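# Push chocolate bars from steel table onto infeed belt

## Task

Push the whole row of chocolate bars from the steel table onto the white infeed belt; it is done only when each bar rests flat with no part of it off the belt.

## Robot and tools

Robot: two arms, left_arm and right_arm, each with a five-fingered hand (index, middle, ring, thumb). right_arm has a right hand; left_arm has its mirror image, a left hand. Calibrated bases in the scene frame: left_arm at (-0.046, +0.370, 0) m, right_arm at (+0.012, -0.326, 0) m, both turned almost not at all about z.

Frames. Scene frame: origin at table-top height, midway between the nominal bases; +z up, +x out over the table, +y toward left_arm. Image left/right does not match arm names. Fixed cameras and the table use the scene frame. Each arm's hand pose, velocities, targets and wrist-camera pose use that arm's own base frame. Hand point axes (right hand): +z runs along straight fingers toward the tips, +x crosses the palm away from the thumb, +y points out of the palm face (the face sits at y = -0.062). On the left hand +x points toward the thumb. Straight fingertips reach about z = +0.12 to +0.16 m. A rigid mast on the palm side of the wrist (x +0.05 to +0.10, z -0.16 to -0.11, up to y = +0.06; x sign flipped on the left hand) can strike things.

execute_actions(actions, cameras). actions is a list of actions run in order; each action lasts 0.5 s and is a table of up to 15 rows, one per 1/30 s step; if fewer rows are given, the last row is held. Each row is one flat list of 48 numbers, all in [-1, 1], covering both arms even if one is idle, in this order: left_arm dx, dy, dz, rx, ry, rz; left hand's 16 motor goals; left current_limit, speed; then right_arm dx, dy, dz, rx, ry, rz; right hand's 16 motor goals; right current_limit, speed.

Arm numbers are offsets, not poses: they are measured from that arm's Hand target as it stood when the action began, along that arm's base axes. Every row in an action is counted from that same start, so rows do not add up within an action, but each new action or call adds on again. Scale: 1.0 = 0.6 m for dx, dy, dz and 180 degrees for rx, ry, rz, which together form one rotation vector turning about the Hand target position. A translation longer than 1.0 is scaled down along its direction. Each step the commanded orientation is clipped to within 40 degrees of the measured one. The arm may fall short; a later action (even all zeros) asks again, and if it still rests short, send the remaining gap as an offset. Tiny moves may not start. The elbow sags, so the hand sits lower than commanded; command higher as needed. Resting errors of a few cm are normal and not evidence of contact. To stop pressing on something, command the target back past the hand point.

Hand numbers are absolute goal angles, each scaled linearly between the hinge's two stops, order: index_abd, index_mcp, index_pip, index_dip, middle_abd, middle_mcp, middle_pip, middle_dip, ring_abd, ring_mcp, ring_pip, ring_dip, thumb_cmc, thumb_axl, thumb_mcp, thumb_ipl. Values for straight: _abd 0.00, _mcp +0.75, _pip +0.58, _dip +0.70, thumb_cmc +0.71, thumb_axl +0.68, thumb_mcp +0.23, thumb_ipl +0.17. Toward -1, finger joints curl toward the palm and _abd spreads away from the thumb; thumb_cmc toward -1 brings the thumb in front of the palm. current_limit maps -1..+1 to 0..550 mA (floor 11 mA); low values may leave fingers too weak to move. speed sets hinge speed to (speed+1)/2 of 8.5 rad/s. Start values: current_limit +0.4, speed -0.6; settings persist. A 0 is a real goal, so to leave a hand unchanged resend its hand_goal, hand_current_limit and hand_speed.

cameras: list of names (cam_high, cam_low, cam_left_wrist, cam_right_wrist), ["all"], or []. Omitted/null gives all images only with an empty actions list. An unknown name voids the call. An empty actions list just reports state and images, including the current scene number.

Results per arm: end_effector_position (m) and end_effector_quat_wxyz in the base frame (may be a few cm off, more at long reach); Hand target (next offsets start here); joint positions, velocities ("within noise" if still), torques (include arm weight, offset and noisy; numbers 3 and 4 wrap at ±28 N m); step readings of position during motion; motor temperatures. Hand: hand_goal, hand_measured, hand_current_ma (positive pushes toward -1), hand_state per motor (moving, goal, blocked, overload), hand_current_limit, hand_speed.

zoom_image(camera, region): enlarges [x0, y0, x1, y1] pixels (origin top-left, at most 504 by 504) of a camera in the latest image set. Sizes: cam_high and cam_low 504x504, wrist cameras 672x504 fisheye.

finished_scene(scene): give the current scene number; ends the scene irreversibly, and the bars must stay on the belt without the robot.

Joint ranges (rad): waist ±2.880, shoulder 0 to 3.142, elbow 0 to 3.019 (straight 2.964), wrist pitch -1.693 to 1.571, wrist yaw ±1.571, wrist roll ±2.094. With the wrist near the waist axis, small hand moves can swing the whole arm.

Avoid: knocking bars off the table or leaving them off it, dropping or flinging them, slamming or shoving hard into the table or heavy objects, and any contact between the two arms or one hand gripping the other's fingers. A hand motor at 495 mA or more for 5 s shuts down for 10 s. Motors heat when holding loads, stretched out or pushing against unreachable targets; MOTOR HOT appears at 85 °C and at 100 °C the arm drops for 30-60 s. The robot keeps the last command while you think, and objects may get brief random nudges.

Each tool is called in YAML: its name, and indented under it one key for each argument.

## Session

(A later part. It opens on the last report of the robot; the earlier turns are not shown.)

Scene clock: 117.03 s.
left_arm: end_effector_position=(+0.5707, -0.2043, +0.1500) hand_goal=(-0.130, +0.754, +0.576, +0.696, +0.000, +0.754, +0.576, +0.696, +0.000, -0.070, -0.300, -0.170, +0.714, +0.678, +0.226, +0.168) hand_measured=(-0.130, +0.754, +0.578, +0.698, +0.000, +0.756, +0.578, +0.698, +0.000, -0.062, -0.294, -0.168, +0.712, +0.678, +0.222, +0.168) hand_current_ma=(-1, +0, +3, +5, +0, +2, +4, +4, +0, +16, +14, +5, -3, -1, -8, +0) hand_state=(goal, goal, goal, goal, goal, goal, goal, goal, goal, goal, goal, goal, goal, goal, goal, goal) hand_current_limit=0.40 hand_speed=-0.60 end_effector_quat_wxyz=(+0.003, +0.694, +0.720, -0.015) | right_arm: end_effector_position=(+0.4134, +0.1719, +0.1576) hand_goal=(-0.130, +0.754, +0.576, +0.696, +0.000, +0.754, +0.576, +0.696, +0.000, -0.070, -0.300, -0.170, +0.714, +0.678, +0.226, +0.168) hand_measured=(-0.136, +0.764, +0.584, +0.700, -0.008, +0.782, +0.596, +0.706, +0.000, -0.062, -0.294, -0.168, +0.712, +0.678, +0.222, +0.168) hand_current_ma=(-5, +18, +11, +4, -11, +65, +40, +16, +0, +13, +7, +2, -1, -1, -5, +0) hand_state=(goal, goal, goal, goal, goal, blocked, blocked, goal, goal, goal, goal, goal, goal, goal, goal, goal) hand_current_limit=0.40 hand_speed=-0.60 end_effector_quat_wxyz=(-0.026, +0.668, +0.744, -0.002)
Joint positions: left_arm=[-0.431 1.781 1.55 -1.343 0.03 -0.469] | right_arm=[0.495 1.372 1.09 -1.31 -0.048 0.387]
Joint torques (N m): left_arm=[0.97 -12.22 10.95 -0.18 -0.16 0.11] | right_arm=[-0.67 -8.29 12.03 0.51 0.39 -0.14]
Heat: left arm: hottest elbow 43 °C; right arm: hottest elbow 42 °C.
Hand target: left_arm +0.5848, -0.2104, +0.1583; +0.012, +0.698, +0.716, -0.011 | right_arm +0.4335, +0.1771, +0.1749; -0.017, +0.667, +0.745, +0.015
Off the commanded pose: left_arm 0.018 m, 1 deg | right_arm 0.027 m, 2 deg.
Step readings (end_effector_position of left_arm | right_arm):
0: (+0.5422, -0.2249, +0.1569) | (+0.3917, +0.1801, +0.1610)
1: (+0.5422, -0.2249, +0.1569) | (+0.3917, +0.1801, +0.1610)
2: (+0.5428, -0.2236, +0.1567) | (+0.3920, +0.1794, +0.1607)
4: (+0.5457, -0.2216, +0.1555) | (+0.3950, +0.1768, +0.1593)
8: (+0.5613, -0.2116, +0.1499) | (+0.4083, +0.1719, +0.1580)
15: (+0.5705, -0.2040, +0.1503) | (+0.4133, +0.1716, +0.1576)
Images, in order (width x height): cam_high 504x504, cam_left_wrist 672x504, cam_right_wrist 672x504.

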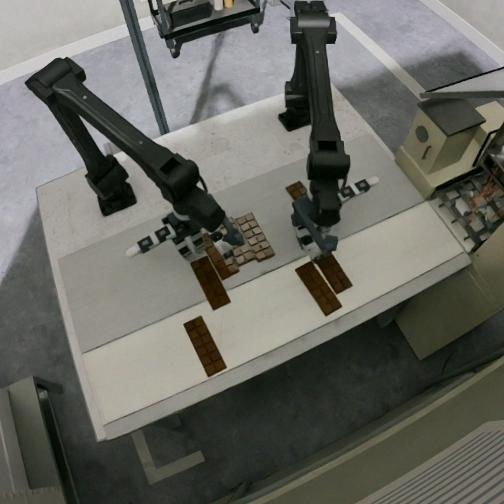

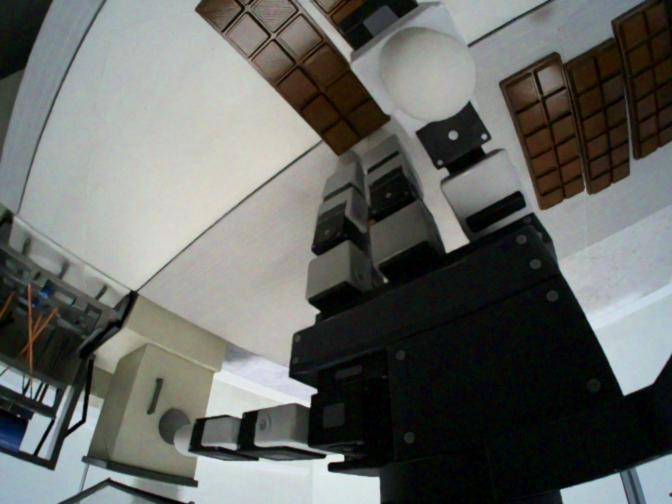

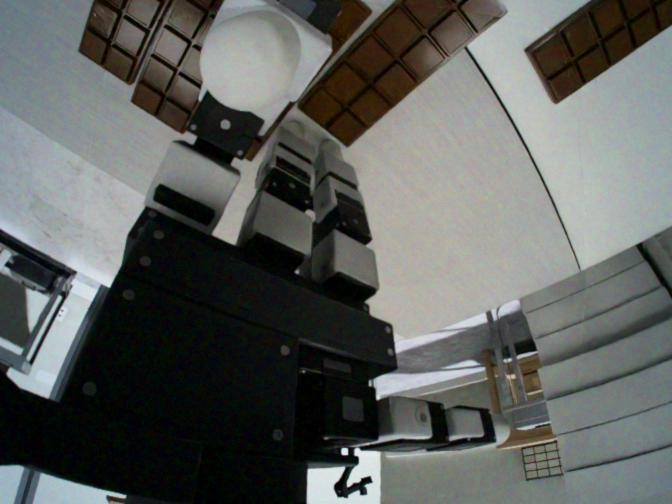

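execute_actions:
  actions:
    - [[0.062,0.007,0.003,0,0,0,-0.13,0.754,0.576,0.696,0,0.754,0.576,0.696,0,-0.07,-0.3,-0.17,0.714,0.678,0.226,0.168,0.4,-0.6,0.02,0.002,0.004,0,0,0,-0.13,0.754,0.576,0.696,0,0.754,0.576,0.696,0,-0.07,-0.3,-0.17,0.714,0.678,0.226,0.168,0.4,-0.6],[0.062,0.007,0.003,0,0,0,-0.13,0.754,0.576,0.696,0,0.754,0.576,0.696,0,-0.07,-0.3,-0.17,0.714,0.678,0.226,0.168,0.4,-0.6,0.07,0.009,0.004,0,0,0,-0.13,0.754,0.576,0.696,0,0.754,0.576,0.696,0,-0.07,-0.3,-0.17,0.714,0.678,0.226,0.168,0.4,-0.6]]
  cameras: ["cam_high","cam_left_wrist","cam_right_wrist"]

zoom_image:
  camera: "cam_left_wrist"
  region: [200, 50, 440, 290]

zoom_image:
  camera: "cam_right_wrist"
  region: [260, 50, 440, 230]

zoom_image:
  camera: "cam_high"
  region: [160, 210, 360, 410]

Scene clock: 120.37 s.
left_arm: end_effector_position=(+0.6066, -0.2050, +0.1521) hand_goal=(-0.130, +0.754, +0.576, +0.696, +0.000, +0.754, +0.576, +0.696, +0.000, -0.070, -0.300, -0.170, +0.714, +0.678, +0.226, +0.168) hand_measured=(-0.132, +0.754, +0.578, +0.698, +0.000, +0.758, +0.580, +0.698, +0.000, -0.062, -0.294, -0.168, +0.712, +0.678, +0.222, +0.168) hand_current_ma=(-2, +1, +4, +5, +0, +9, +5, +4, +0, +16, +14, +5, -2, -1, -8, +0) hand_state=(goal, goal, goal, goal, goal, goal, goal, goal, goal, goal, goal, goal, goal, goal, goal, goal) hand_current_limit=0.40 hand_speed=-0.60 end_effector_quat_wxyz=(+0.003, +0.696, +0.718, -0.015) | right_arm: end_effector_position=(+0.4572, +0.1773, +0.1599) hand_goal=(-0.130, +0.754, +0.576, +0.696, +0.000, +0.754, +0.576, +0.696, +0.000, -0.070, -0.300, -0.170, +0.714, +0.678, +0.226, +0.168) hand_measured=(-0.132, +0.764, +0.582, +0.700, -0.002, +0.768, +0.590, +0.704, +0.000, -0.062, -0.294, -0.168, +0.712, +0.678, +0.222, +0.168) hand_current_ma=(-1, +18, +9, +4, -3, +28, +23, +11, +0, +13, +7, +2, -1, -1, -5, +0) hand_state=(goal, goal, goal, goal, goal, goal, goal, goal, goal, goal, goal, goal, goal, goal, goal, goal) hand_current_limit=0.40 hand_speed=-0.60 end_effector_quat_wxyz=(-0.024, +0.668, +0.743, -0.001)
Joint positions: left_arm=[-0.405 1.865 1.677 -1.387 0.03 -0.435] | right_arm=[0.458 1.476 1.203 -1.317 -0.044 0.352]
Joint torques (N m): left_arm=[1.55 -13.16 11.07 -0.18 -0.14 0.08] | right_arm=[-0.26 -10.17 12.04 0.4 0.2 -0.14]
Heat: left arm: hottest elbow 44 °C; right arm: hottest elbow 43 °C.
Hand target: left_arm +0.6220, -0.2061, +0.1603; +0.012, +0.698, +0.716, -0.011 | right_arm +0.4755, +0.1824, +0.1774; -0.017, +0.667, +0.745, +0.015
Off the commanded pose: left_arm 0.017 m, 1 deg | right_arm 0.026 m, 2 deg.
Step readings (end_effector_position of left_arm | right_arm):
0: (+0.5707, -0.2043, +0.1500) | (+0.4134, +0.1719, +0.1576)
1: (+0.5710, -0.2045, +0.1502) | (+0.4135, +0.1720, +0.1578)
2: (+0.5721, -0.2049, +0.1506) | (+0.4140, +0.1721, +0.1581)
4: (+0.5795, -0.2059, +0.1518) | (+0.4206, +0.1733, +0.1587)
8: (+0.5996, -0.2088, +0.1525) | (+0.4455, +0.1753, +0.1592)
15: (+0.6061, -0.2055, +0.1524) | (+0.4570, +0.1770, +0.1601)
Images, in order (width x height): cam_high 504x504, cam_left_wrist 672x504, cam_right_wrist 672x504.

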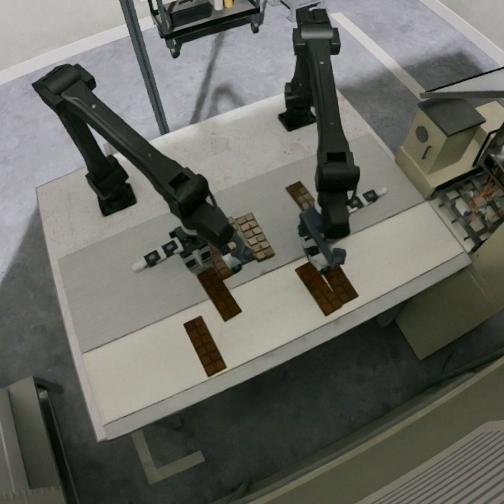

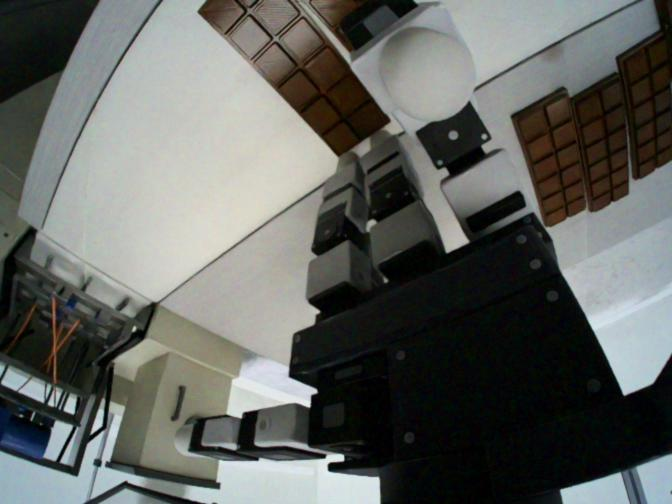

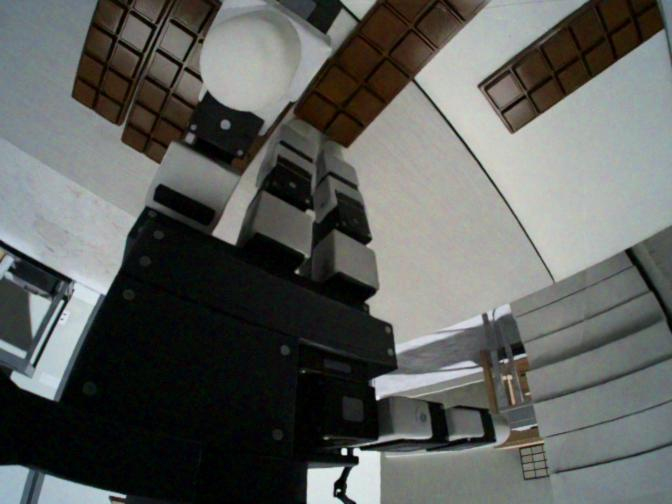

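Scaled by 2.100 from the camera's 672x504 image, which has a finer 960x720 frame.

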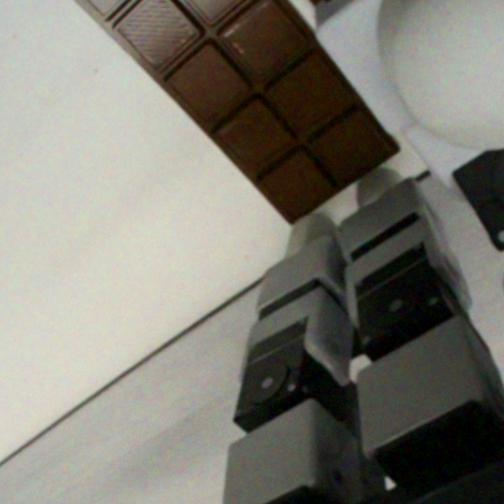

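Scaled by 2.800 from the camera's 672x504 image, which has a finer 960x720 frame.

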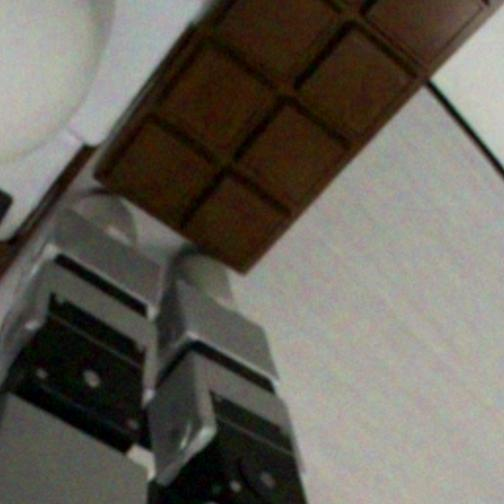

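Scaled by 2.520 from the camera's 504x504 image, which has a finer 720x720 frame.

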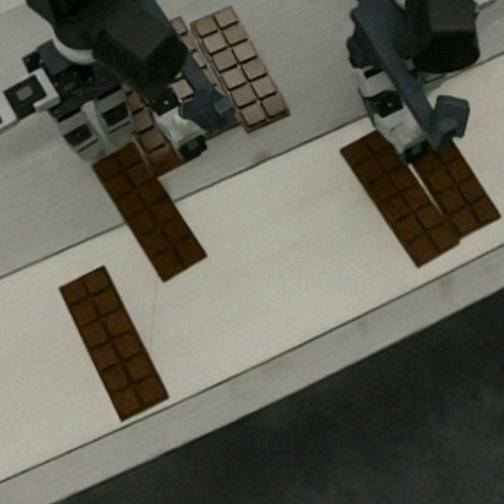

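execute_actions:
  actions:
    - [[-0.05,0.0,0.02,0,0,0,-0.13,0.754,0.576,0.696,0,0.754,0.576,0.696,0,-0.07,-0.3,-0.17,0.714,0.678,0.226,0.168,0.4,-0.6,0.02,0.002,-0.002,0,0,0,-0.13,0.754,0.576,0.696,0,0.754,0.576,0.696,0,-0.07,-0.3,-0.17,0.714,0.678,0.226,0.168,0.4,-0.6],[-0.08,0.0,0.11,0,0,0,-0.13,0.754,0.576,0.696,0,0.754,0.576,0.696,0,-0.07,-0.3,-0.17,0.714,0.678,0.226,0.168,0.4,-0.6,0.07,0.009,-0.007,0,0,0,-0.13,0.754,0.576,0.696,0,0.754,0.576,0.696,0,-0.07,-0.3,-0.17,0.714,0.678,0.226,0.168,0.4,-0.6]]
    - [[-0.08,0.015,0.02,0,0,0,-0.13,0.754,0.576,0.696,0,0.754,0.576,0.696,0,-0.07,-0.3,-0.17,0.714,0.678,0.226,0.168,0.4,-0.6,0.02,0.002,-0.002,0,0,0,-0.13,0.754,0.576,0.696,0,0.754,0.576,0.696,0,-0.07,-0.3,-0.17,0.714,0.678,0.226,0.168,0.4,-0.6],[-0.2,0.03,0.02,0,0,0,-0.13,0.754,0.576,0.696,0,0.754,0.576,0.696,0,-0.07,-0.3,-0.17,0.714,0.678,0.226,0.168,0.4,-0.6,0.07,0.009,-0.007,0,0,0,-0.13,0.754,0.576,0.696,0,0.754,0.576,0.696,0,-0.07,-0.3,-0.17,0.714,0.678,0.226,0.168,0.4,-0.6]]
  cameras: ["cam_high","cam_left_wrist","cam_right_wrist"]

zoom_image:
  camera: "cam_right_wrist"
  region: [260, 50, 440, 230]

zoom_image:
  camera: "cam_high"
  region: [160, 230, 360, 430]

Scene clock: 123.60 s.
left_arm: end_effector_position=(+0.4520, -0.1857, +0.2378) hand_goal=(-0.130, +0.754, +0.576, +0.696, +0.000, +0.754, +0.576, +0.696, +0.000, -0.070, -0.300, -0.170, +0.714, +0.678, +0.226, +0.168) hand_measured=(-0.132, +0.752, +0.576, +0.698, +0.000, +0.752, +0.578, +0.698, +0.000, -0.062, -0.294, -0.168, +0.712, +0.678, +0.222, +0.168) hand_current_ma=(-2, -3, +1, +4, +0, -4, +1, +4, +0, +16, +14, +5, -2, -1, -8, +0) hand_state=(goal, goal, goal, goal, goal, goal, goal, goal, goal, goal, goal, goal, goal, goal, goal, goal) hand_current_limit=0.40 hand_speed=-0.60 end_effector_quat_wxyz=(+0.007, +0.702, +0.712, -0.014) | right_arm: end_effector_position=(+0.5311, +0.1890, +0.1588) hand_goal=(-0.130, +0.754, +0.576, +0.696, +0.000, +0.754, +0.576, +0.696, +0.000, -0.070, -0.300, -0.170, +0.714, +0.678, +0.226, +0.168) hand_measured=(-0.132, +0.806, +0.614, +0.716, +0.000, +0.816, +0.622, +0.720, +0.000, -0.062, -0.294, -0.168, +0.712, +0.678, +0.222, +0.168) hand_current_ma=(-1, +152, +92, +41, +0, +186, +115, +47, +0, +13, +7, +2, -1, -1, -5, +0) hand_state=(goal, blocked, blocked, blocked, goal, blocked, blocked, blocked, goal, goal, goal, goal, goal, goal, goal, goal) hand_current_limit=0.40 hand_speed=-0.60 end_effector_quat_wxyz=(-0.030, +0.668, +0.743, -0.007)
Joint positions: left_arm=[-0.505 1.442 1.368 -1.491 0.031 -0.52] | right_arm=[0.411 1.668 1.43 -1.37 -0.048 0.304]
Joint torques (N m): left_arm=[0.44 -9.23 7.84 0.62 -0.2 -0.2] | right_arm=[-0.73 -12.04 12.33 1.31 0.36 -0.18]
Heat: left arm: hottest elbow 44 °C; right arm: hottest elbow 43 °C.
Hand target: left_arm +0.4540, -0.1882, +0.2382; +0.012, +0.698, +0.715, -0.011 | right_arm +0.5596, +0.1934, +0.1691; -0.017, +0.667, +0.745, +0.016
Off the commanded pose: left_arm 0.003 m, 1 deg | right_arm 0.030 m, 3 deg.
Step readings (end_effector_position of left_arm | right_arm):
0: (+0.6066, -0.2051, +0.1521) | (+0.4572, +0.1774, +0.1599)
1: (+0.6066, -0.2051, +0.1521) | (+0.4572, +0.1774, +0.1599)
2: (+0.6063, -0.2050, +0.1520) | (+0.4579, +0.1776, +0.1602)
4: (+0.6009, -0.2029, +0.1531) | (+0.4640, +0.1771, +0.1601)
8: (+0.5861, -0.1988, +0.1717) | (+0.4864, +0.1819, +0.1604)
15: (+0.5728, -0.1991, +0.2154) | (+0.4958, +0.1827, +0.1603)
16: (+0.5720, -0.1992, +0.2175) | (+0.4960, +0.1828, +0.1604)
17: (+0.5696, -0.1997, +0.2176) | (+0.4967, +0.1830, +0.1606)
19: (+0.5501, -0.1965, +0.2114) | (+0.5024, +0.1844, +0.1602)
23: (+0.4887, -0.1840, +0.2028) | (+0.5228, +0.1870, +0.1595)
30: (+0.4555, -0.1888, +0.2388) | (+0.5302, +0.1884, +0.1588)
Images, in order (width x height): cam_high 504x504, cam_left_wrist 672x504, cam_right_wrist 672x504.

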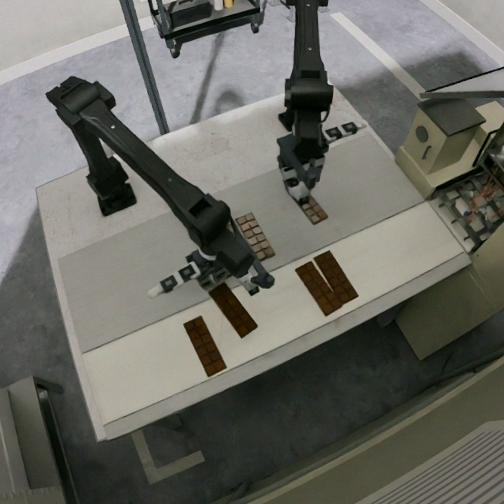

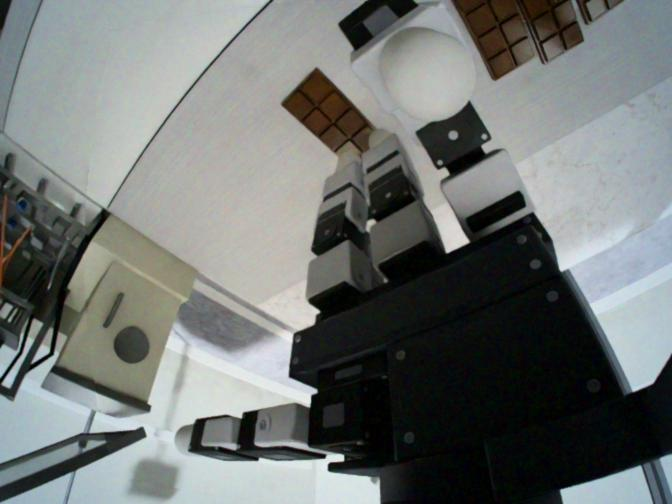

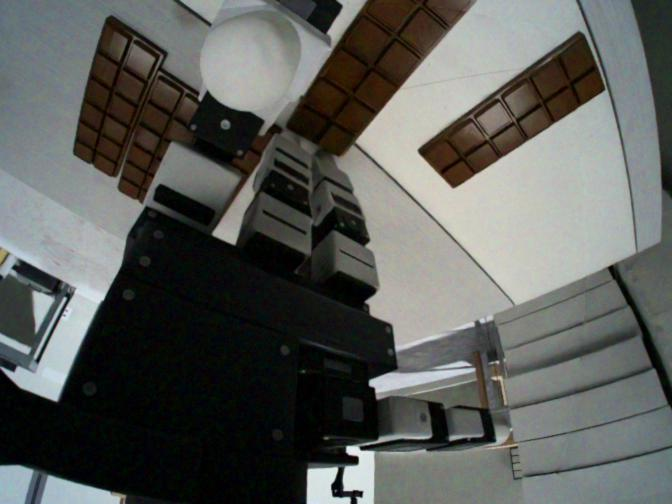

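Scaled by 2.800 from the camera's 672x504 image, which has a finer 960x720 frame.

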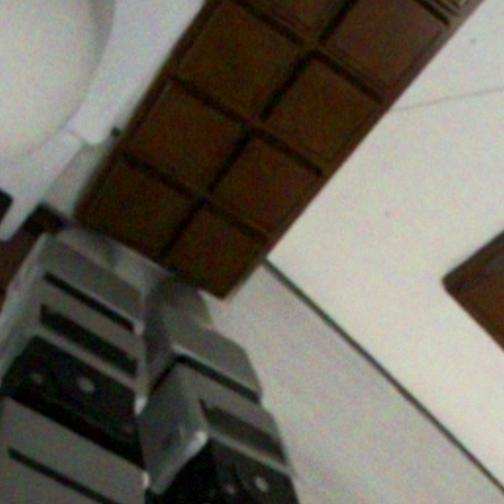

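Scaled by 2.520 from the camera's 504x504 image, which has a finer 720x720 frame.

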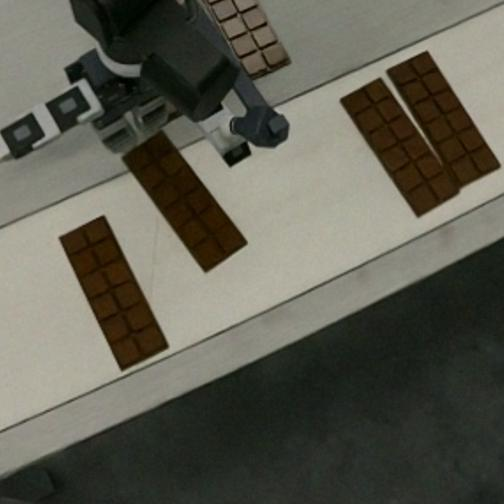

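execute_actions:
  actions:
    - [[-0.1,0.008,0.0,0,0,0,-0.13,0.754,0.576,0.696,0,0.754,0.576,0.696,0,-0.07,-0.3,-0.17,0.714,0.678,0.226,0.168,0.4,-0.6,0,0,0.009,0,0,0,-0.13,0.754,0.576,0.696,0,0.754,0.576,0.696,0,-0.07,-0.3,-0.17,0.714,0.678,0.226,0.168,0.4,-0.6],[-0.2,0.013,-0.02,0,0,0,-0.13,0.754,0.576,0.696,0,0.754,0.576,0.696,0,-0.07,-0.3,-0.17,0.714,0.678,0.226,0.168,0.4,-0.6,0,0,0.009,0,0,0,-0.13,0.754,0.576,0.696,0,0.754,0.576,0.696,0,-0.07,-0.3,-0.17,0.714,0.678,0.226,0.168,0.4,-0.6]]
  cameras: ["cam_left_wrist","cam_right_wrist","cam_high"]

zoom_image:
  camera: "cam_high"
  region: [285, 230, 375, 320]

Scene clock: 125.77 s.
left_arm: end_effector_position=(+0.3351, -0.1778, +0.2252) hand_goal=(-0.130, +0.754, +0.576, +0.696, +0.000, +0.754, +0.576, +0.696, +0.000, -0.070, -0.300, -0.170, +0.714, +0.678, +0.226, +0.168) hand_measured=(-0.132, +0.752, +0.576, +0.698, +0.000, +0.752, +0.576, +0.698, +0.000, -0.062, -0.294, -0.168, +0.712, +0.678, +0.222, +0.168) hand_current_ma=(-1, -3, +1, +4, +0, -3, +1, +4, +0, +17, +14, +5, -1, -1, -8, +0) hand_state=(goal, goal, goal, goal, goal, goal, goal, goal, goal, goal, goal, goal, goal, goal, goal, goal) hand_current_limit=0.40 hand_speed=-0.60 end_effector_quat_wxyz=(+0.009, +0.700, +0.714, -0.013) | right_arm: end_effector_position=(+0.5338, +0.1898, +0.1592) hand_goal=(-0.130, +0.754, +0.576, +0.696, +0.000, +0.754, +0.576, +0.696, +0.000, -0.070, -0.300, -0.170, +0.714, +0.678, +0.226, +0.168) hand_measured=(-0.132, +0.806, +0.614, +0.716, +0.000, +0.816, +0.622, +0.720, +0.000, -0.062, -0.294, -0.168, +0.712, +0.678, +0.222, +0.168) hand_current_ma=(-1, +152, +92, +41, +0, +186, +115, +47, +0, +13, +7, +2, -1, -1, -5, +0) hand_state=(goal, blocked, blocked, blocked, goal, blocked, blocked, blocked, goal, goal, goal, goal, goal, goal, goal, goal) hand_current_limit=0.40 hand_speed=-0.60 end_effector_quat_wxyz=(-0.030, +0.668, +0.744, -0.007)
Joint positions: left_arm=[-0.662 1.172 1.088 -1.471 0.028 -0.682] | right_arm=[0.41 1.674 1.44 -1.373 -0.048 0.301]
Joint torques (N m): left_arm=[0.03 -5.89 7.76 0.34 -0.21 -0.16] | right_arm=[-0.73 -12.75 12.33 0.88 0.33 -0.17]
Heat: left arm: hottest elbow 43 °C; right arm: hottest elbow 43 °C.
Hand target: left_arm +0.3339, -0.1805, +0.2262; +0.012, +0.698, +0.716, -0.011 | right_arm +0.5594, +0.1933, +0.1743; -0.017, +0.667, +0.745, +0.015
Off the commanded pose: left_arm 0.003 m, 0 deg | right_arm 0.030 m, 3 deg.
Step readings (end_effector_position of left_arm | right_arm):
0: (+0.4520, -0.1856, +0.2378) | (+0.5311, +0.1890, +0.1588)
1: (+0.4517, -0.1854, +0.2372) | (+0.5311, +0.1890, +0.1588)
2: (+0.4490, -0.1851, +0.2350) | (+0.5310, +0.1889, +0.1589)
4: (+0.4305, -0.1805, +0.2234) | (+0.5316, +0.1892, +0.1590)
8: (+0.3679, -0.1744, +0.2033) | (+0.5335, +0.1896, +0.1592)
15: (+0.3370, -0.1815, +0.2258) | (+0.5338, +0.1898, +0.1594)
Images, in order (width x height): cam_high 504x504, cam_left_wrist 672x504, cam_right_wrist 672x504.

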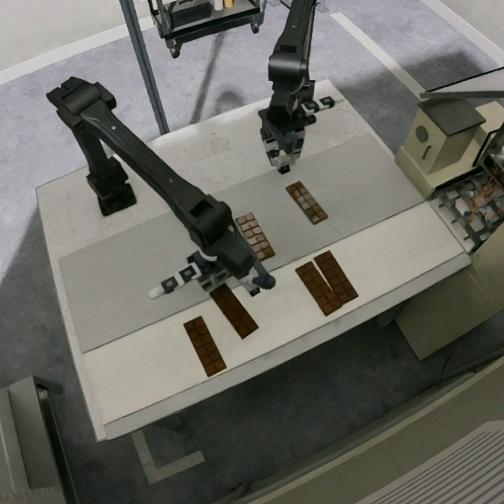

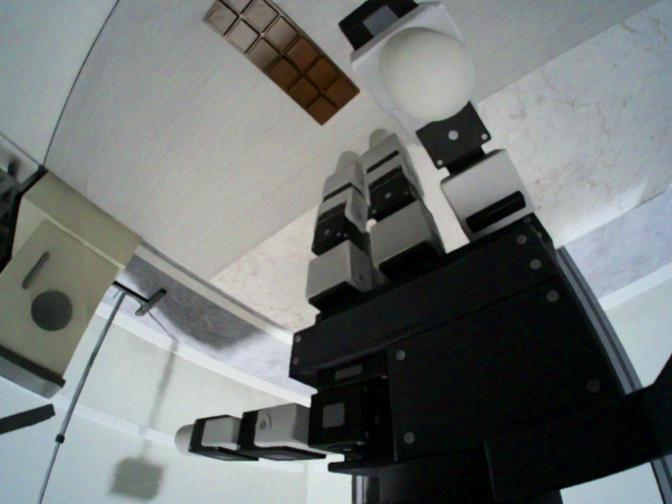

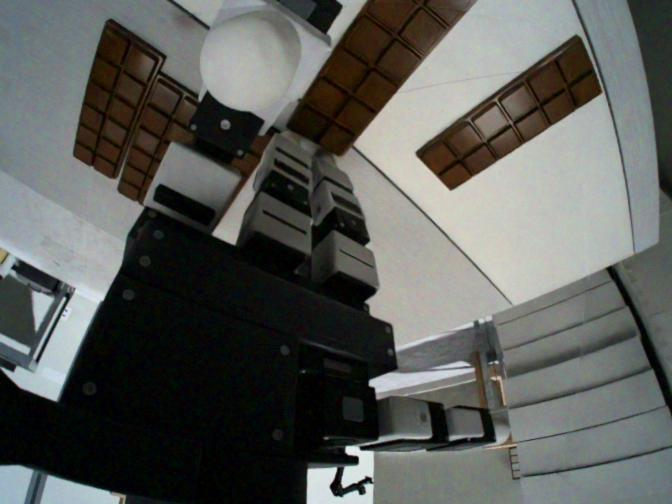

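Scaled by 5.600 from the camera's 504x504 image, which has a finer 720x720 frame.

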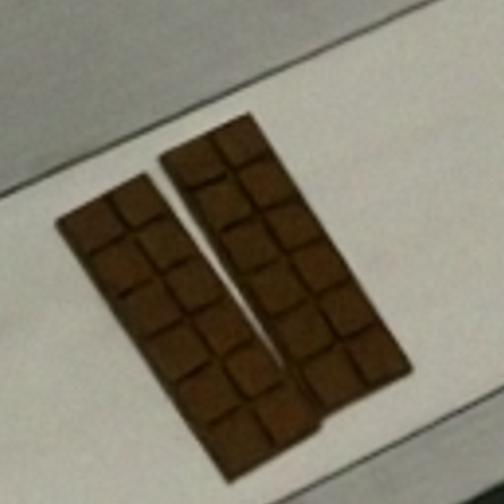

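zoom_image:
  camera: "cam_right_wrist"
  region: [270, 90, 390, 210]

zoom_image:
  camera: "cam_high"
  region: [170, 260, 270, 360]

Scaled by 4.200 from the camera's 672x504 image, which has a finer 960x720 frame.

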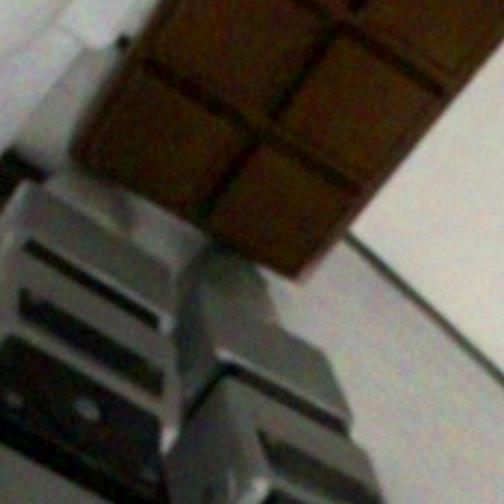

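Scaled by 5.040 from the camera's 504x504 image, which has a finer 720x720 frame.

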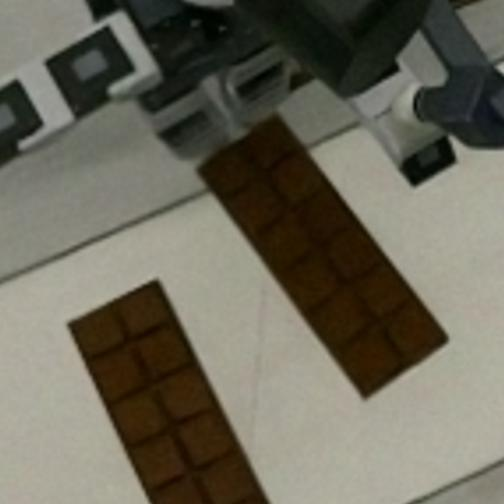

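execute_actions:
  actions:
    - [[0,0,-0.095,0,0,0,-0.13,0.754,0.576,0.696,0,0.754,0.576,0.696,0,-0.07,-0.3,-0.17,0.714,0.678,0.226,0.168,0.4,-0.6,-0.045,0,0.02,0,0,0,-0.13,0.754,0.576,0.696,0,0.754,0.576,0.696,0,-0.07,-0.3,-0.17,0.714,0.678,0.226,0.168,0.4,-0.6]]
  cameras: ["cam_left_wrist","cam_right_wrist"]

zoom_image:
  camera: "cam_right_wrist"
  region: [260, 50, 440, 230]

zoom_image:
  camera: "cam_left_wrist"
  region: [260, 50, 440, 230]

Scene clock: 128.50 s.
left_arm: end_effector_position=(+0.3319, -0.1753, +0.1682) hand_goal=(-0.130, +0.754, +0.576, +0.696, +0.000, +0.754, +0.576, +0.696, +0.000, -0.070, -0.300, -0.170, +0.714, +0.678, +0.226, +0.168) hand_measured=(-0.132, +0.752, +0.576, +0.698, +0.000, +0.752, +0.576, +0.698, +0.000, -0.062, -0.294, -0.168, +0.712, +0.678, +0.222, +0.168) hand_current_ma=(-1, -3, +1, +4, +0, -3, +1, +4, +0, +17, +13, +5, -1, -1, -8, +0) hand_state=(goal, goal, goal, goal, goal, goal, goal, goal, goal, goal, goal, goal, goal, goal, goal, goal) hand_current_limit=0.40 hand_speed=-0.60 end_effector_quat_wxyz=(+0.006, +0.700, +0.714, -0.013) | right_arm: end_effector_position=(+0.5330, +0.1890, +0.1733) hand_goal=(-0.130, +0.754, +0.576, +0.696, +0.000, +0.754, +0.576, +0.696, +0.000, -0.070, -0.300, -0.170, +0.714, +0.678, +0.226, +0.168) hand_measured=(-0.132, +0.754, +0.578, +0.698, +0.000, +0.754, +0.578, +0.698, +0.000, -0.062, -0.294, -0.168, +0.712, +0.678, +0.222, +0.168) hand_current_ma=(-1, +0, +2, +3, +0, +0, +2, +3, +0, +13, +7, +2, -1, -1, -5, +0) hand_state=(goal, goal, goal, goal, goal, goal, goal, goal, goal, goal, goal, goal, goal, goal, goal, goal) hand_current_limit=0.40 hand_speed=-0.60 end_effector_quat_wxyz=(-0.023, +0.667, +0.744, +0.004)
Joint positions: left_arm=[-0.663 1.191 0.952 -1.323 0.027 -0.684] | right_arm=[0.41 1.648 1.44 -1.374 -0.046 0.301]
Joint torques (N m): left_arm=[0.03 -5.42 7.91 0.72 -0.21 -0.17] | right_arm=[0.91 -15.85 8.5 0.62 0.2 0.07]
Heat: left arm: hottest elbow 43 °C; right arm: hottest elbow 43 °C.
Hand target: left_arm +0.3340, -0.1805, +0.1692; +0.012, +0.698, +0.715, -0.011 | right_arm +0.5325, +0.1933, +0.1864; -0.017, +0.667, +0.745, +0.016
Off the commanded pose: left_arm 0.006 m, 1 deg | right_arm 0.014 m, 1 deg.
Step readings (end_effector_position of left_arm | right_arm):
0: (+0.3351, -0.1777, +0.2252) | (+0.5338, +0.1898, +0.1592)
1: (+0.3349, -0.1776, +0.2245) | (+0.5338, +0.1898, +0.1592)
2: (+0.3355, -0.1779, +0.2222) | (+0.5337, +0.1898, +0.1592)
4: (+0.3356, -0.1780, +0.2089) | (+0.5336, +0.1897, +0.1602)
8: (+0.3282, -0.1722, +0.1769) | (+0.5335, +0.1892, +0.1646)
15: (+0.3312, -0.1748, +0.1680) | (+0.5330, +0.1890, +0.1729)
Images, in order (width x height): cam_left_wrist 672x504, cam_right_wrist 672x504.

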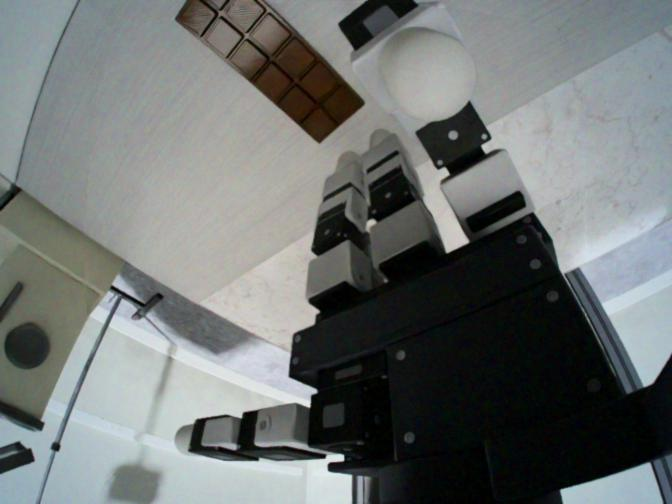

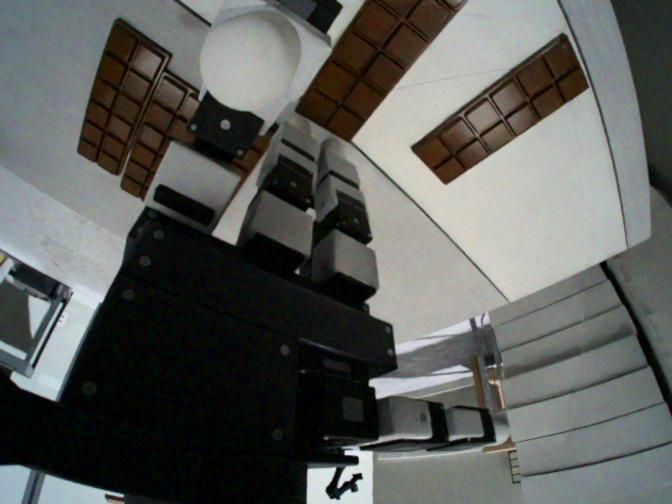

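Scaled by 2.800 from the camera's 672x504 image, which has a finer 960x720 frame.

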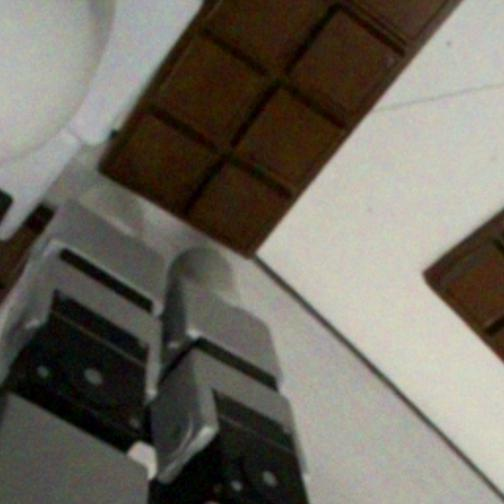

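Scaled by 2.800 from the camera's 672x504 image, which has a finer 960x720 frame.

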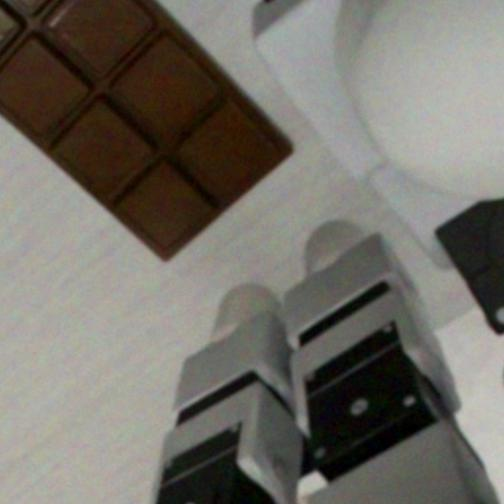

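execute_actions:
  actions:
    - [[0,0,-0.022,0,0,0,-0.13,0.754,0.576,0.696,0,0.754,0.576,0.696,0,-0.07,-0.3,-0.17,0.714,0.678,0.226,0.168,0.4,-0.6,-0.012,0,-0.016,0,0,0,-0.13,0.754,0.576,0.696,0,0.754,0.576,0.696,0,-0.07,-0.3,-0.17,0.714,0.678,0.226,0.168,0.4,-0.6]]
    - [[0.07,0.007,0.018,0,0,0,-0.13,0.754,0.576,0.696,0,0.754,0.576,0.696,0,-0.07,-0.3,-0.17,0.714,0.678,0.226,0.168,0.4,-0.6,0.07,0,0.001,0,0,0,-0.13,0.754,0.576,0.696,0,0.754,0.576,0.696,0,-0.07,-0.3,-0.17,0.714,0.678,0.226,0.168,0.4,-0.6]]
  cameras: ["cam_left_wrist","cam_right_wrist","cam_high"]

zoom_image:
  camera: "cam_right_wrist"
  region: [260, 50, 440, 230]

zoom_image:
  camera: "cam_left_wrist"
  region: [260, 50, 440, 230]

Scene clock: 131.83 s.
left_arm: end_effector_position=(+0.3604, -0.1680, +0.1514) hand_goal=(-0.130, +0.754, +0.576, +0.696, +0.000, +0.754, +0.576, +0.696, +0.000, -0.070, -0.300, -0.170, +0.714, +0.678, +0.226, +0.168) hand_measured=(-0.132, +0.756, +0.580, +0.698, -0.002, +0.756, +0.580, +0.700, +0.000, -0.062, -0.294, -0.168, +0.712, +0.678, +0.222, +0.168) hand_current_ma=(-2, +3, +6, +5, -2, +4, +7, +5, +0, +17, +13, +5, -1, -1, -8, +0) hand_state=(goal, goal, goal, goal, goal, goal, goal, goal, goal, goal, goal, goal, goal, goal, goal, goal) hand_current_limit=0.40 hand_speed=-0.60 end_effector_quat_wxyz=(-0.003, +0.695, +0.719, -0.014) | right_arm: end_effector_position=(+0.5451, +0.1905, +0.1617) hand_goal=(-0.130, +0.754, +0.576, +0.696, +0.000, +0.754, +0.576, +0.696, +0.000, -0.070, -0.300, -0.170, +0.714, +0.678, +0.226, +0.168) hand_measured=(-0.130, +0.774, +0.590, +0.704, +0.006, +0.786, +0.600, +0.708, +0.000, -0.062, -0.294, -0.168, +0.712, +0.678, +0.222, +0.168) hand_current_ma=(+0, +43, +25, +10, +7, +81, +50, +20, +0, +13, +7, +2, -1, -1, -5, +0) hand_state=(goal, blocked, goal, goal, goal, blocked, blocked, goal, goal, goal, goal, goal, goal, goal, goal, goal) hand_current_limit=0.40 hand_speed=-0.60 end_effector_quat_wxyz=(-0.026, +0.667, +0.744, -0.004)
Joint positions: left_arm=[-0.596 1.27 0.975 -1.287 0.026 -0.629] | right_arm=[0.404 1.695 1.472 -1.377 -0.045 0.294]
Joint torques (N m): left_arm=[1.26 -5.83 10.89 -0.08 -0.13 0.14] | right_arm=[-0.79 -13.57 12.3 0.68 0.19 -0.13]
Heat: left arm: hottest elbow 43 °C; right arm: hottest elbow 43 °C.
Hand target: left_arm +0.3760, -0.1763, +0.1668; +0.012, +0.698, +0.715, -0.011 | right_arm +0.5672, +0.1933, +0.1773; -0.017, +0.667, +0.745, +0.015
Off the commanded pose: left_arm 0.023 m, 2 deg | right_arm 0.027 m, 2 deg.
Step readings (end_effector_position of left_arm | right_arm):
0: (+0.3319, -0.1753, +0.1682) | (+0.5330, +0.1890, +0.1733)
1: (+0.3320, -0.1753, +0.1682) | (+0.5330, +0.1890, +0.1733)
2: (+0.3324, -0.1756, +0.1679) | (+0.5324, +0.1889, +0.1726)
4: (+0.3335, -0.1765, +0.1665) | (+0.5302, +0.1891, +0.1704)
8: (+0.3327, -0.1758, +0.1611) | (+0.5242, +0.1882, +0.1635)
15: (+0.3329, -0.1760, +0.1588) | (+0.5242, +0.1882, +0.1637)
16: (+0.3330, -0.1760, +0.1586) | (+0.5242, +0.1882, +0.1637)
17: (+0.3335, -0.1757, +0.1580) | (+0.5242, +0.1882, +0.1635)
19: (+0.3368, -0.1741, +0.1548) | (+0.5270, +0.1887, +0.1630)
23: (+0.3520, -0.1677, +0.1485) | (+0.5396, +0.1895, +0.1621)
30: (+0.3600, -0.1674, +0.1511) | (+0.5445, +0.1901, +0.1616)
Images, in order (width x height): cam_high 504x504, cam_left_wrist 672x504, cam_right_wrist 672x504.

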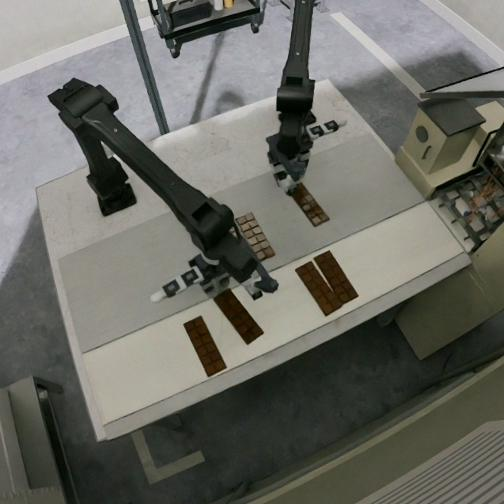

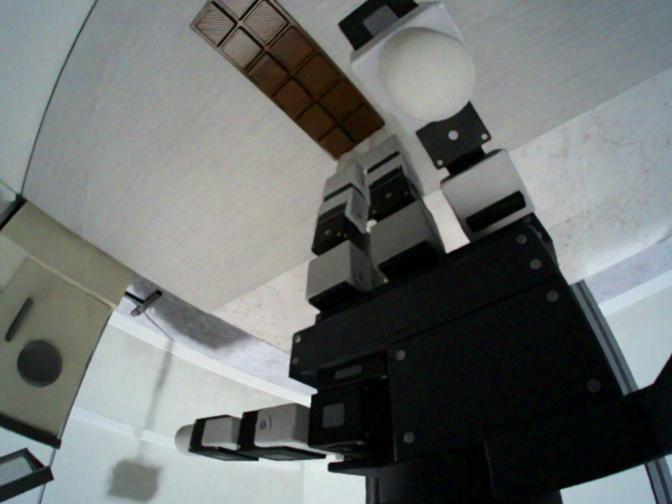

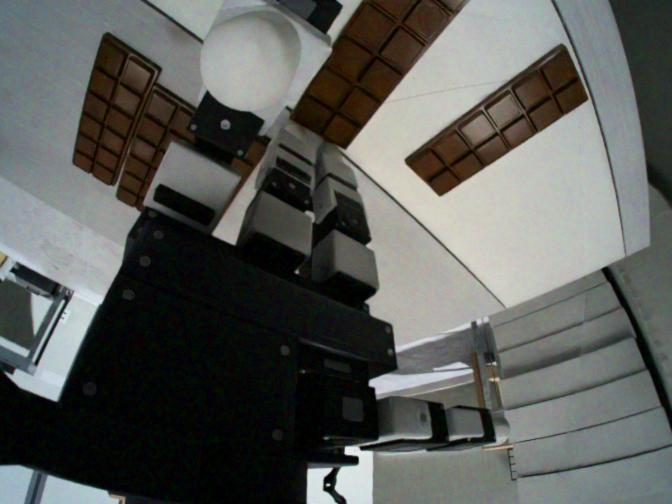

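Scaled by 2.800 from the camera's 672x504 image, which has a finer 960x720 frame.

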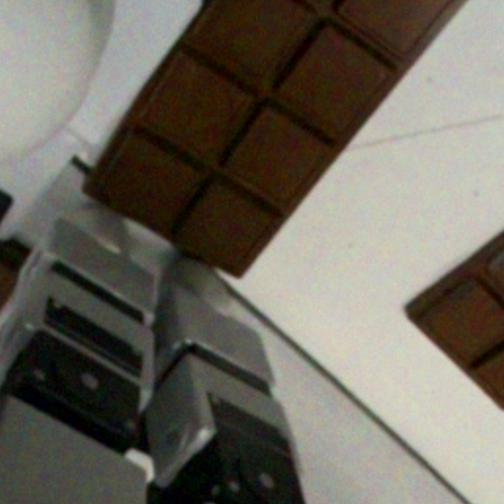

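Scaled by 2.800 from the camera's 672x504 image, which has a finer 960x720 frame.

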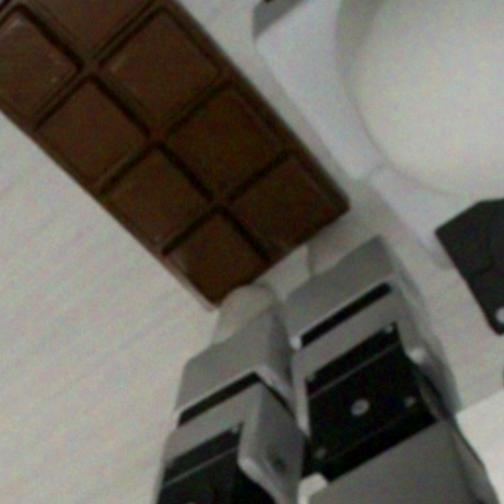

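execute_actions:
  actions:
    - [[0.07,0.009,0.002,0,0,0,-0.13,0.754,0.576,0.696,0,0.754,0.576,0.696,0,-0.07,-0.3,-0.17,0.714,0.678,0.226,0.168,0.4,-0.6,0.0,0,0.012,0,0,0,-0.13,0.754,0.576,0.696,0,0.754,0.576,0.696,0,-0.07,-0.3,-0.17,0.714,0.678,0.226,0.168,0.4,-0.6],[0.07,0.009,0.002,0,0,0,-0.13,0.754,0.576,0.696,0,0.754,0.576,0.696,0,-0.07,-0.3,-0.17,0.714,0.678,0.226,0.168,0.4,-0.6,0.033,0,0.014,0,0,0,-0.13,0.754,0.576,0.696,0,0.754,0.576,0.696,0,-0.07,-0.3,-0.17,0.714,0.678,0.226,0.168,0.4,-0.6]]
  cameras: ["cam_left_wrist","cam_right_wrist","cam_high"]

zoom_image:
  camera: "cam_right_wrist"
  region: [260, 50, 440, 230]

zoom_image:
  camera: "cam_left_wrist"
  region: [260, 50, 440, 230]

Scene clock: 133.77 s.
left_arm: end_effector_position=(+0.4015, -0.1625, +0.1541) hand_goal=(-0.130, +0.754, +0.576, +0.696, +0.000, +0.754, +0.576, +0.696, +0.000, -0.070, -0.300, -0.170, +0.714, +0.678, +0.226, +0.168) hand_measured=(-0.132, +0.754, +0.578, +0.698, -0.002, +0.758, +0.580, +0.700, +0.000, -0.062, -0.294, -0.168, +0.714, +0.678, +0.222, +0.168) hand_current_ma=(-1, +1, +4, +5, -1, +9, +7, +5, +0, +17, +13, +5, -1, -1, -8, +0) hand_state=(goal, goal, goal, goal, goal, goal, goal, goal, goal, goal, goal, goal, goal, goal, goal, goal) hand_current_limit=0.40 hand_speed=-0.60 end_effector_quat_wxyz=(-0.003, +0.694, +0.720, -0.014) | right_arm: end_effector_position=(+0.5700, +0.1914, +0.1650) hand_goal=(-0.130, +0.754, +0.576, +0.696, +0.000, +0.754, +0.576, +0.696, +0.000, -0.070, -0.300, -0.170, +0.714, +0.678, +0.226, +0.168) hand_measured=(-0.130, +0.754, +0.578, +0.698, +0.000, +0.760, +0.582, +0.702, +0.000, -0.062, -0.294, -0.168, +0.712, +0.678, +0.222, +0.168) hand_current_ma=(+0, +0, +2, +3, +0, +7, +9, +6, +0, +13, +7, +2, -1, -1, -5, +0) hand_state=(goal, goal, goal, goal, goal, goal, goal, goal, goal, goal, goal, goal, goal, goal, goal, goal) hand_current_limit=0.40 hand_speed=-0.60 end_effector_quat_wxyz=(-0.026, +0.667, +0.744, -0.002)
Joint positions: left_arm=[-0.522 1.354 1.059 -1.289 0.026 -0.557] | right_arm=[0.387 1.751 1.554 -1.4 -0.045 0.277]
Joint torques (N m): left_arm=[1.08 -6.83 10.88 0.03 -0.08 0.11] | right_arm=[-0.5 -15.33 12.44 0.14 0.17 -0.11]
Heat: left arm: hottest elbow 43 °C; right arm: hottest elbow 44 °C.
Hand target: left_arm +0.4180, -0.1709, +0.1680; +0.012, +0.698, +0.716, -0.011 | right_arm +0.5871, +0.1932, +0.1859; -0.017, +0.667, +0.745, +0.016
Off the commanded pose: left_arm 0.023 m, 2 deg | right_arm 0.027 m, 2 deg.
Step readings (end_effector_position of left_arm | right_arm):
0: (+0.3604, -0.1681, +0.1514) | (+0.5451, +0.1905, +0.1617)
1: (+0.3607, -0.1681, +0.1516) | (+0.5451, +0.1905, +0.1617)
2: (+0.3624, -0.1676, +0.1519) | (+0.5453, +0.1904, +0.1623)
4: (+0.3707, -0.1680, +0.1529) | (+0.5483, +0.1912, +0.1630)
8: (+0.3930, -0.1637, +0.1541) | (+0.5645, +0.1927, +0.1649)
15: (+0.4013, -0.1620, +0.1543) | (+0.5698, +0.1917, +0.1650)
Images, in order (width x height): cam_high 504x504, cam_left_wrist 672x504, cam_right_wrist 672x504.

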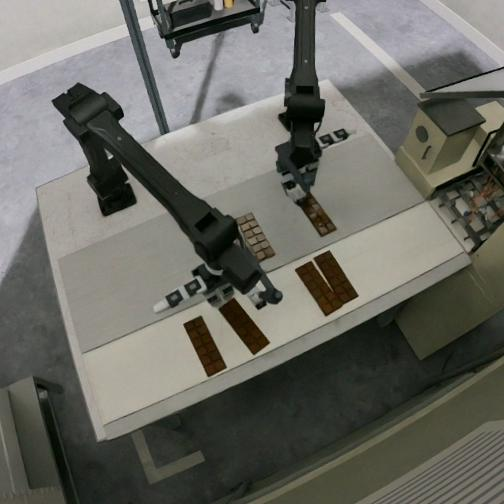

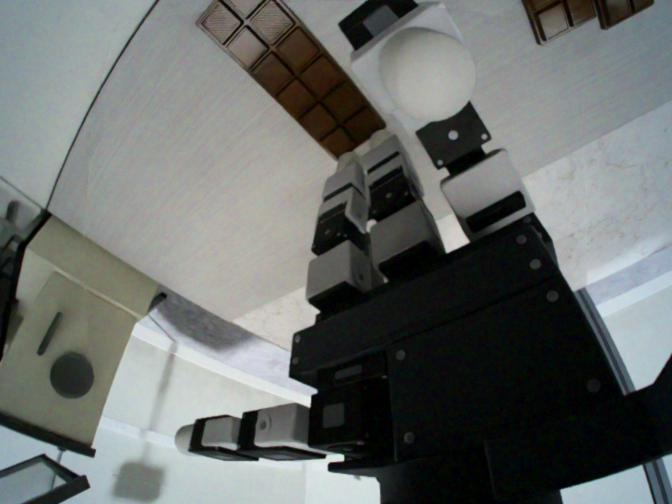

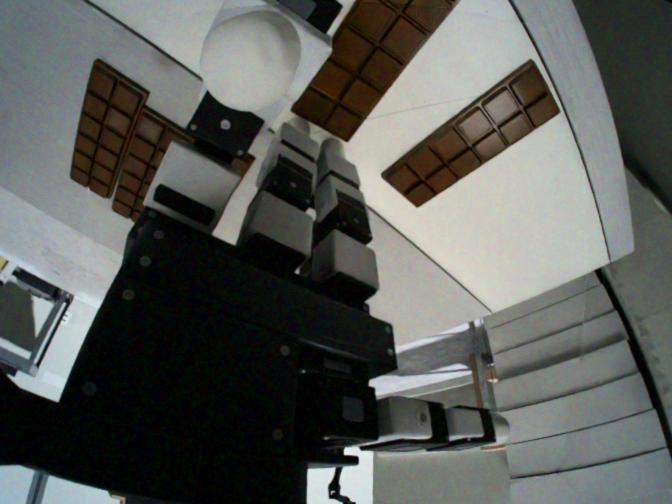

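Scaled by 2.800 from the camera's 672x504 image, which has a finer 960x720 frame.

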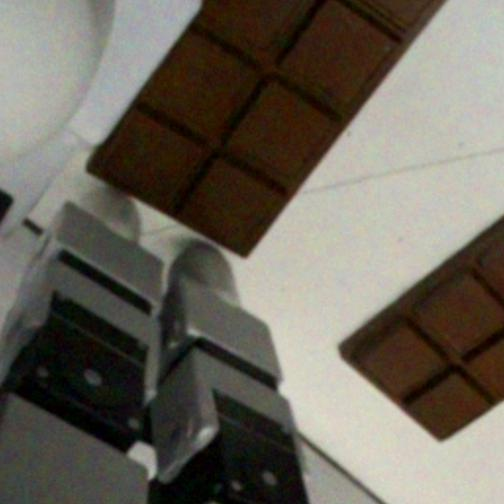

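Scaled by 2.800 from the camera's 672x504 image, which has a finer 960x720 frame.

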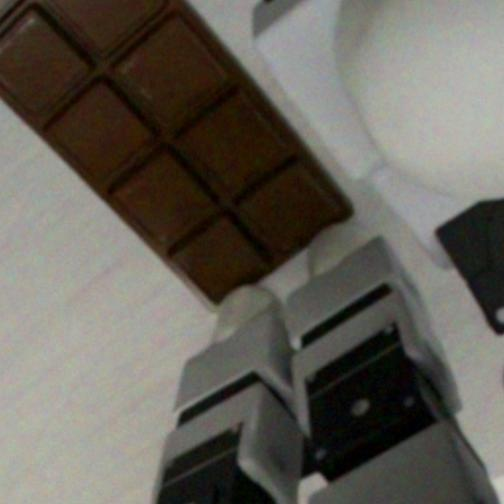

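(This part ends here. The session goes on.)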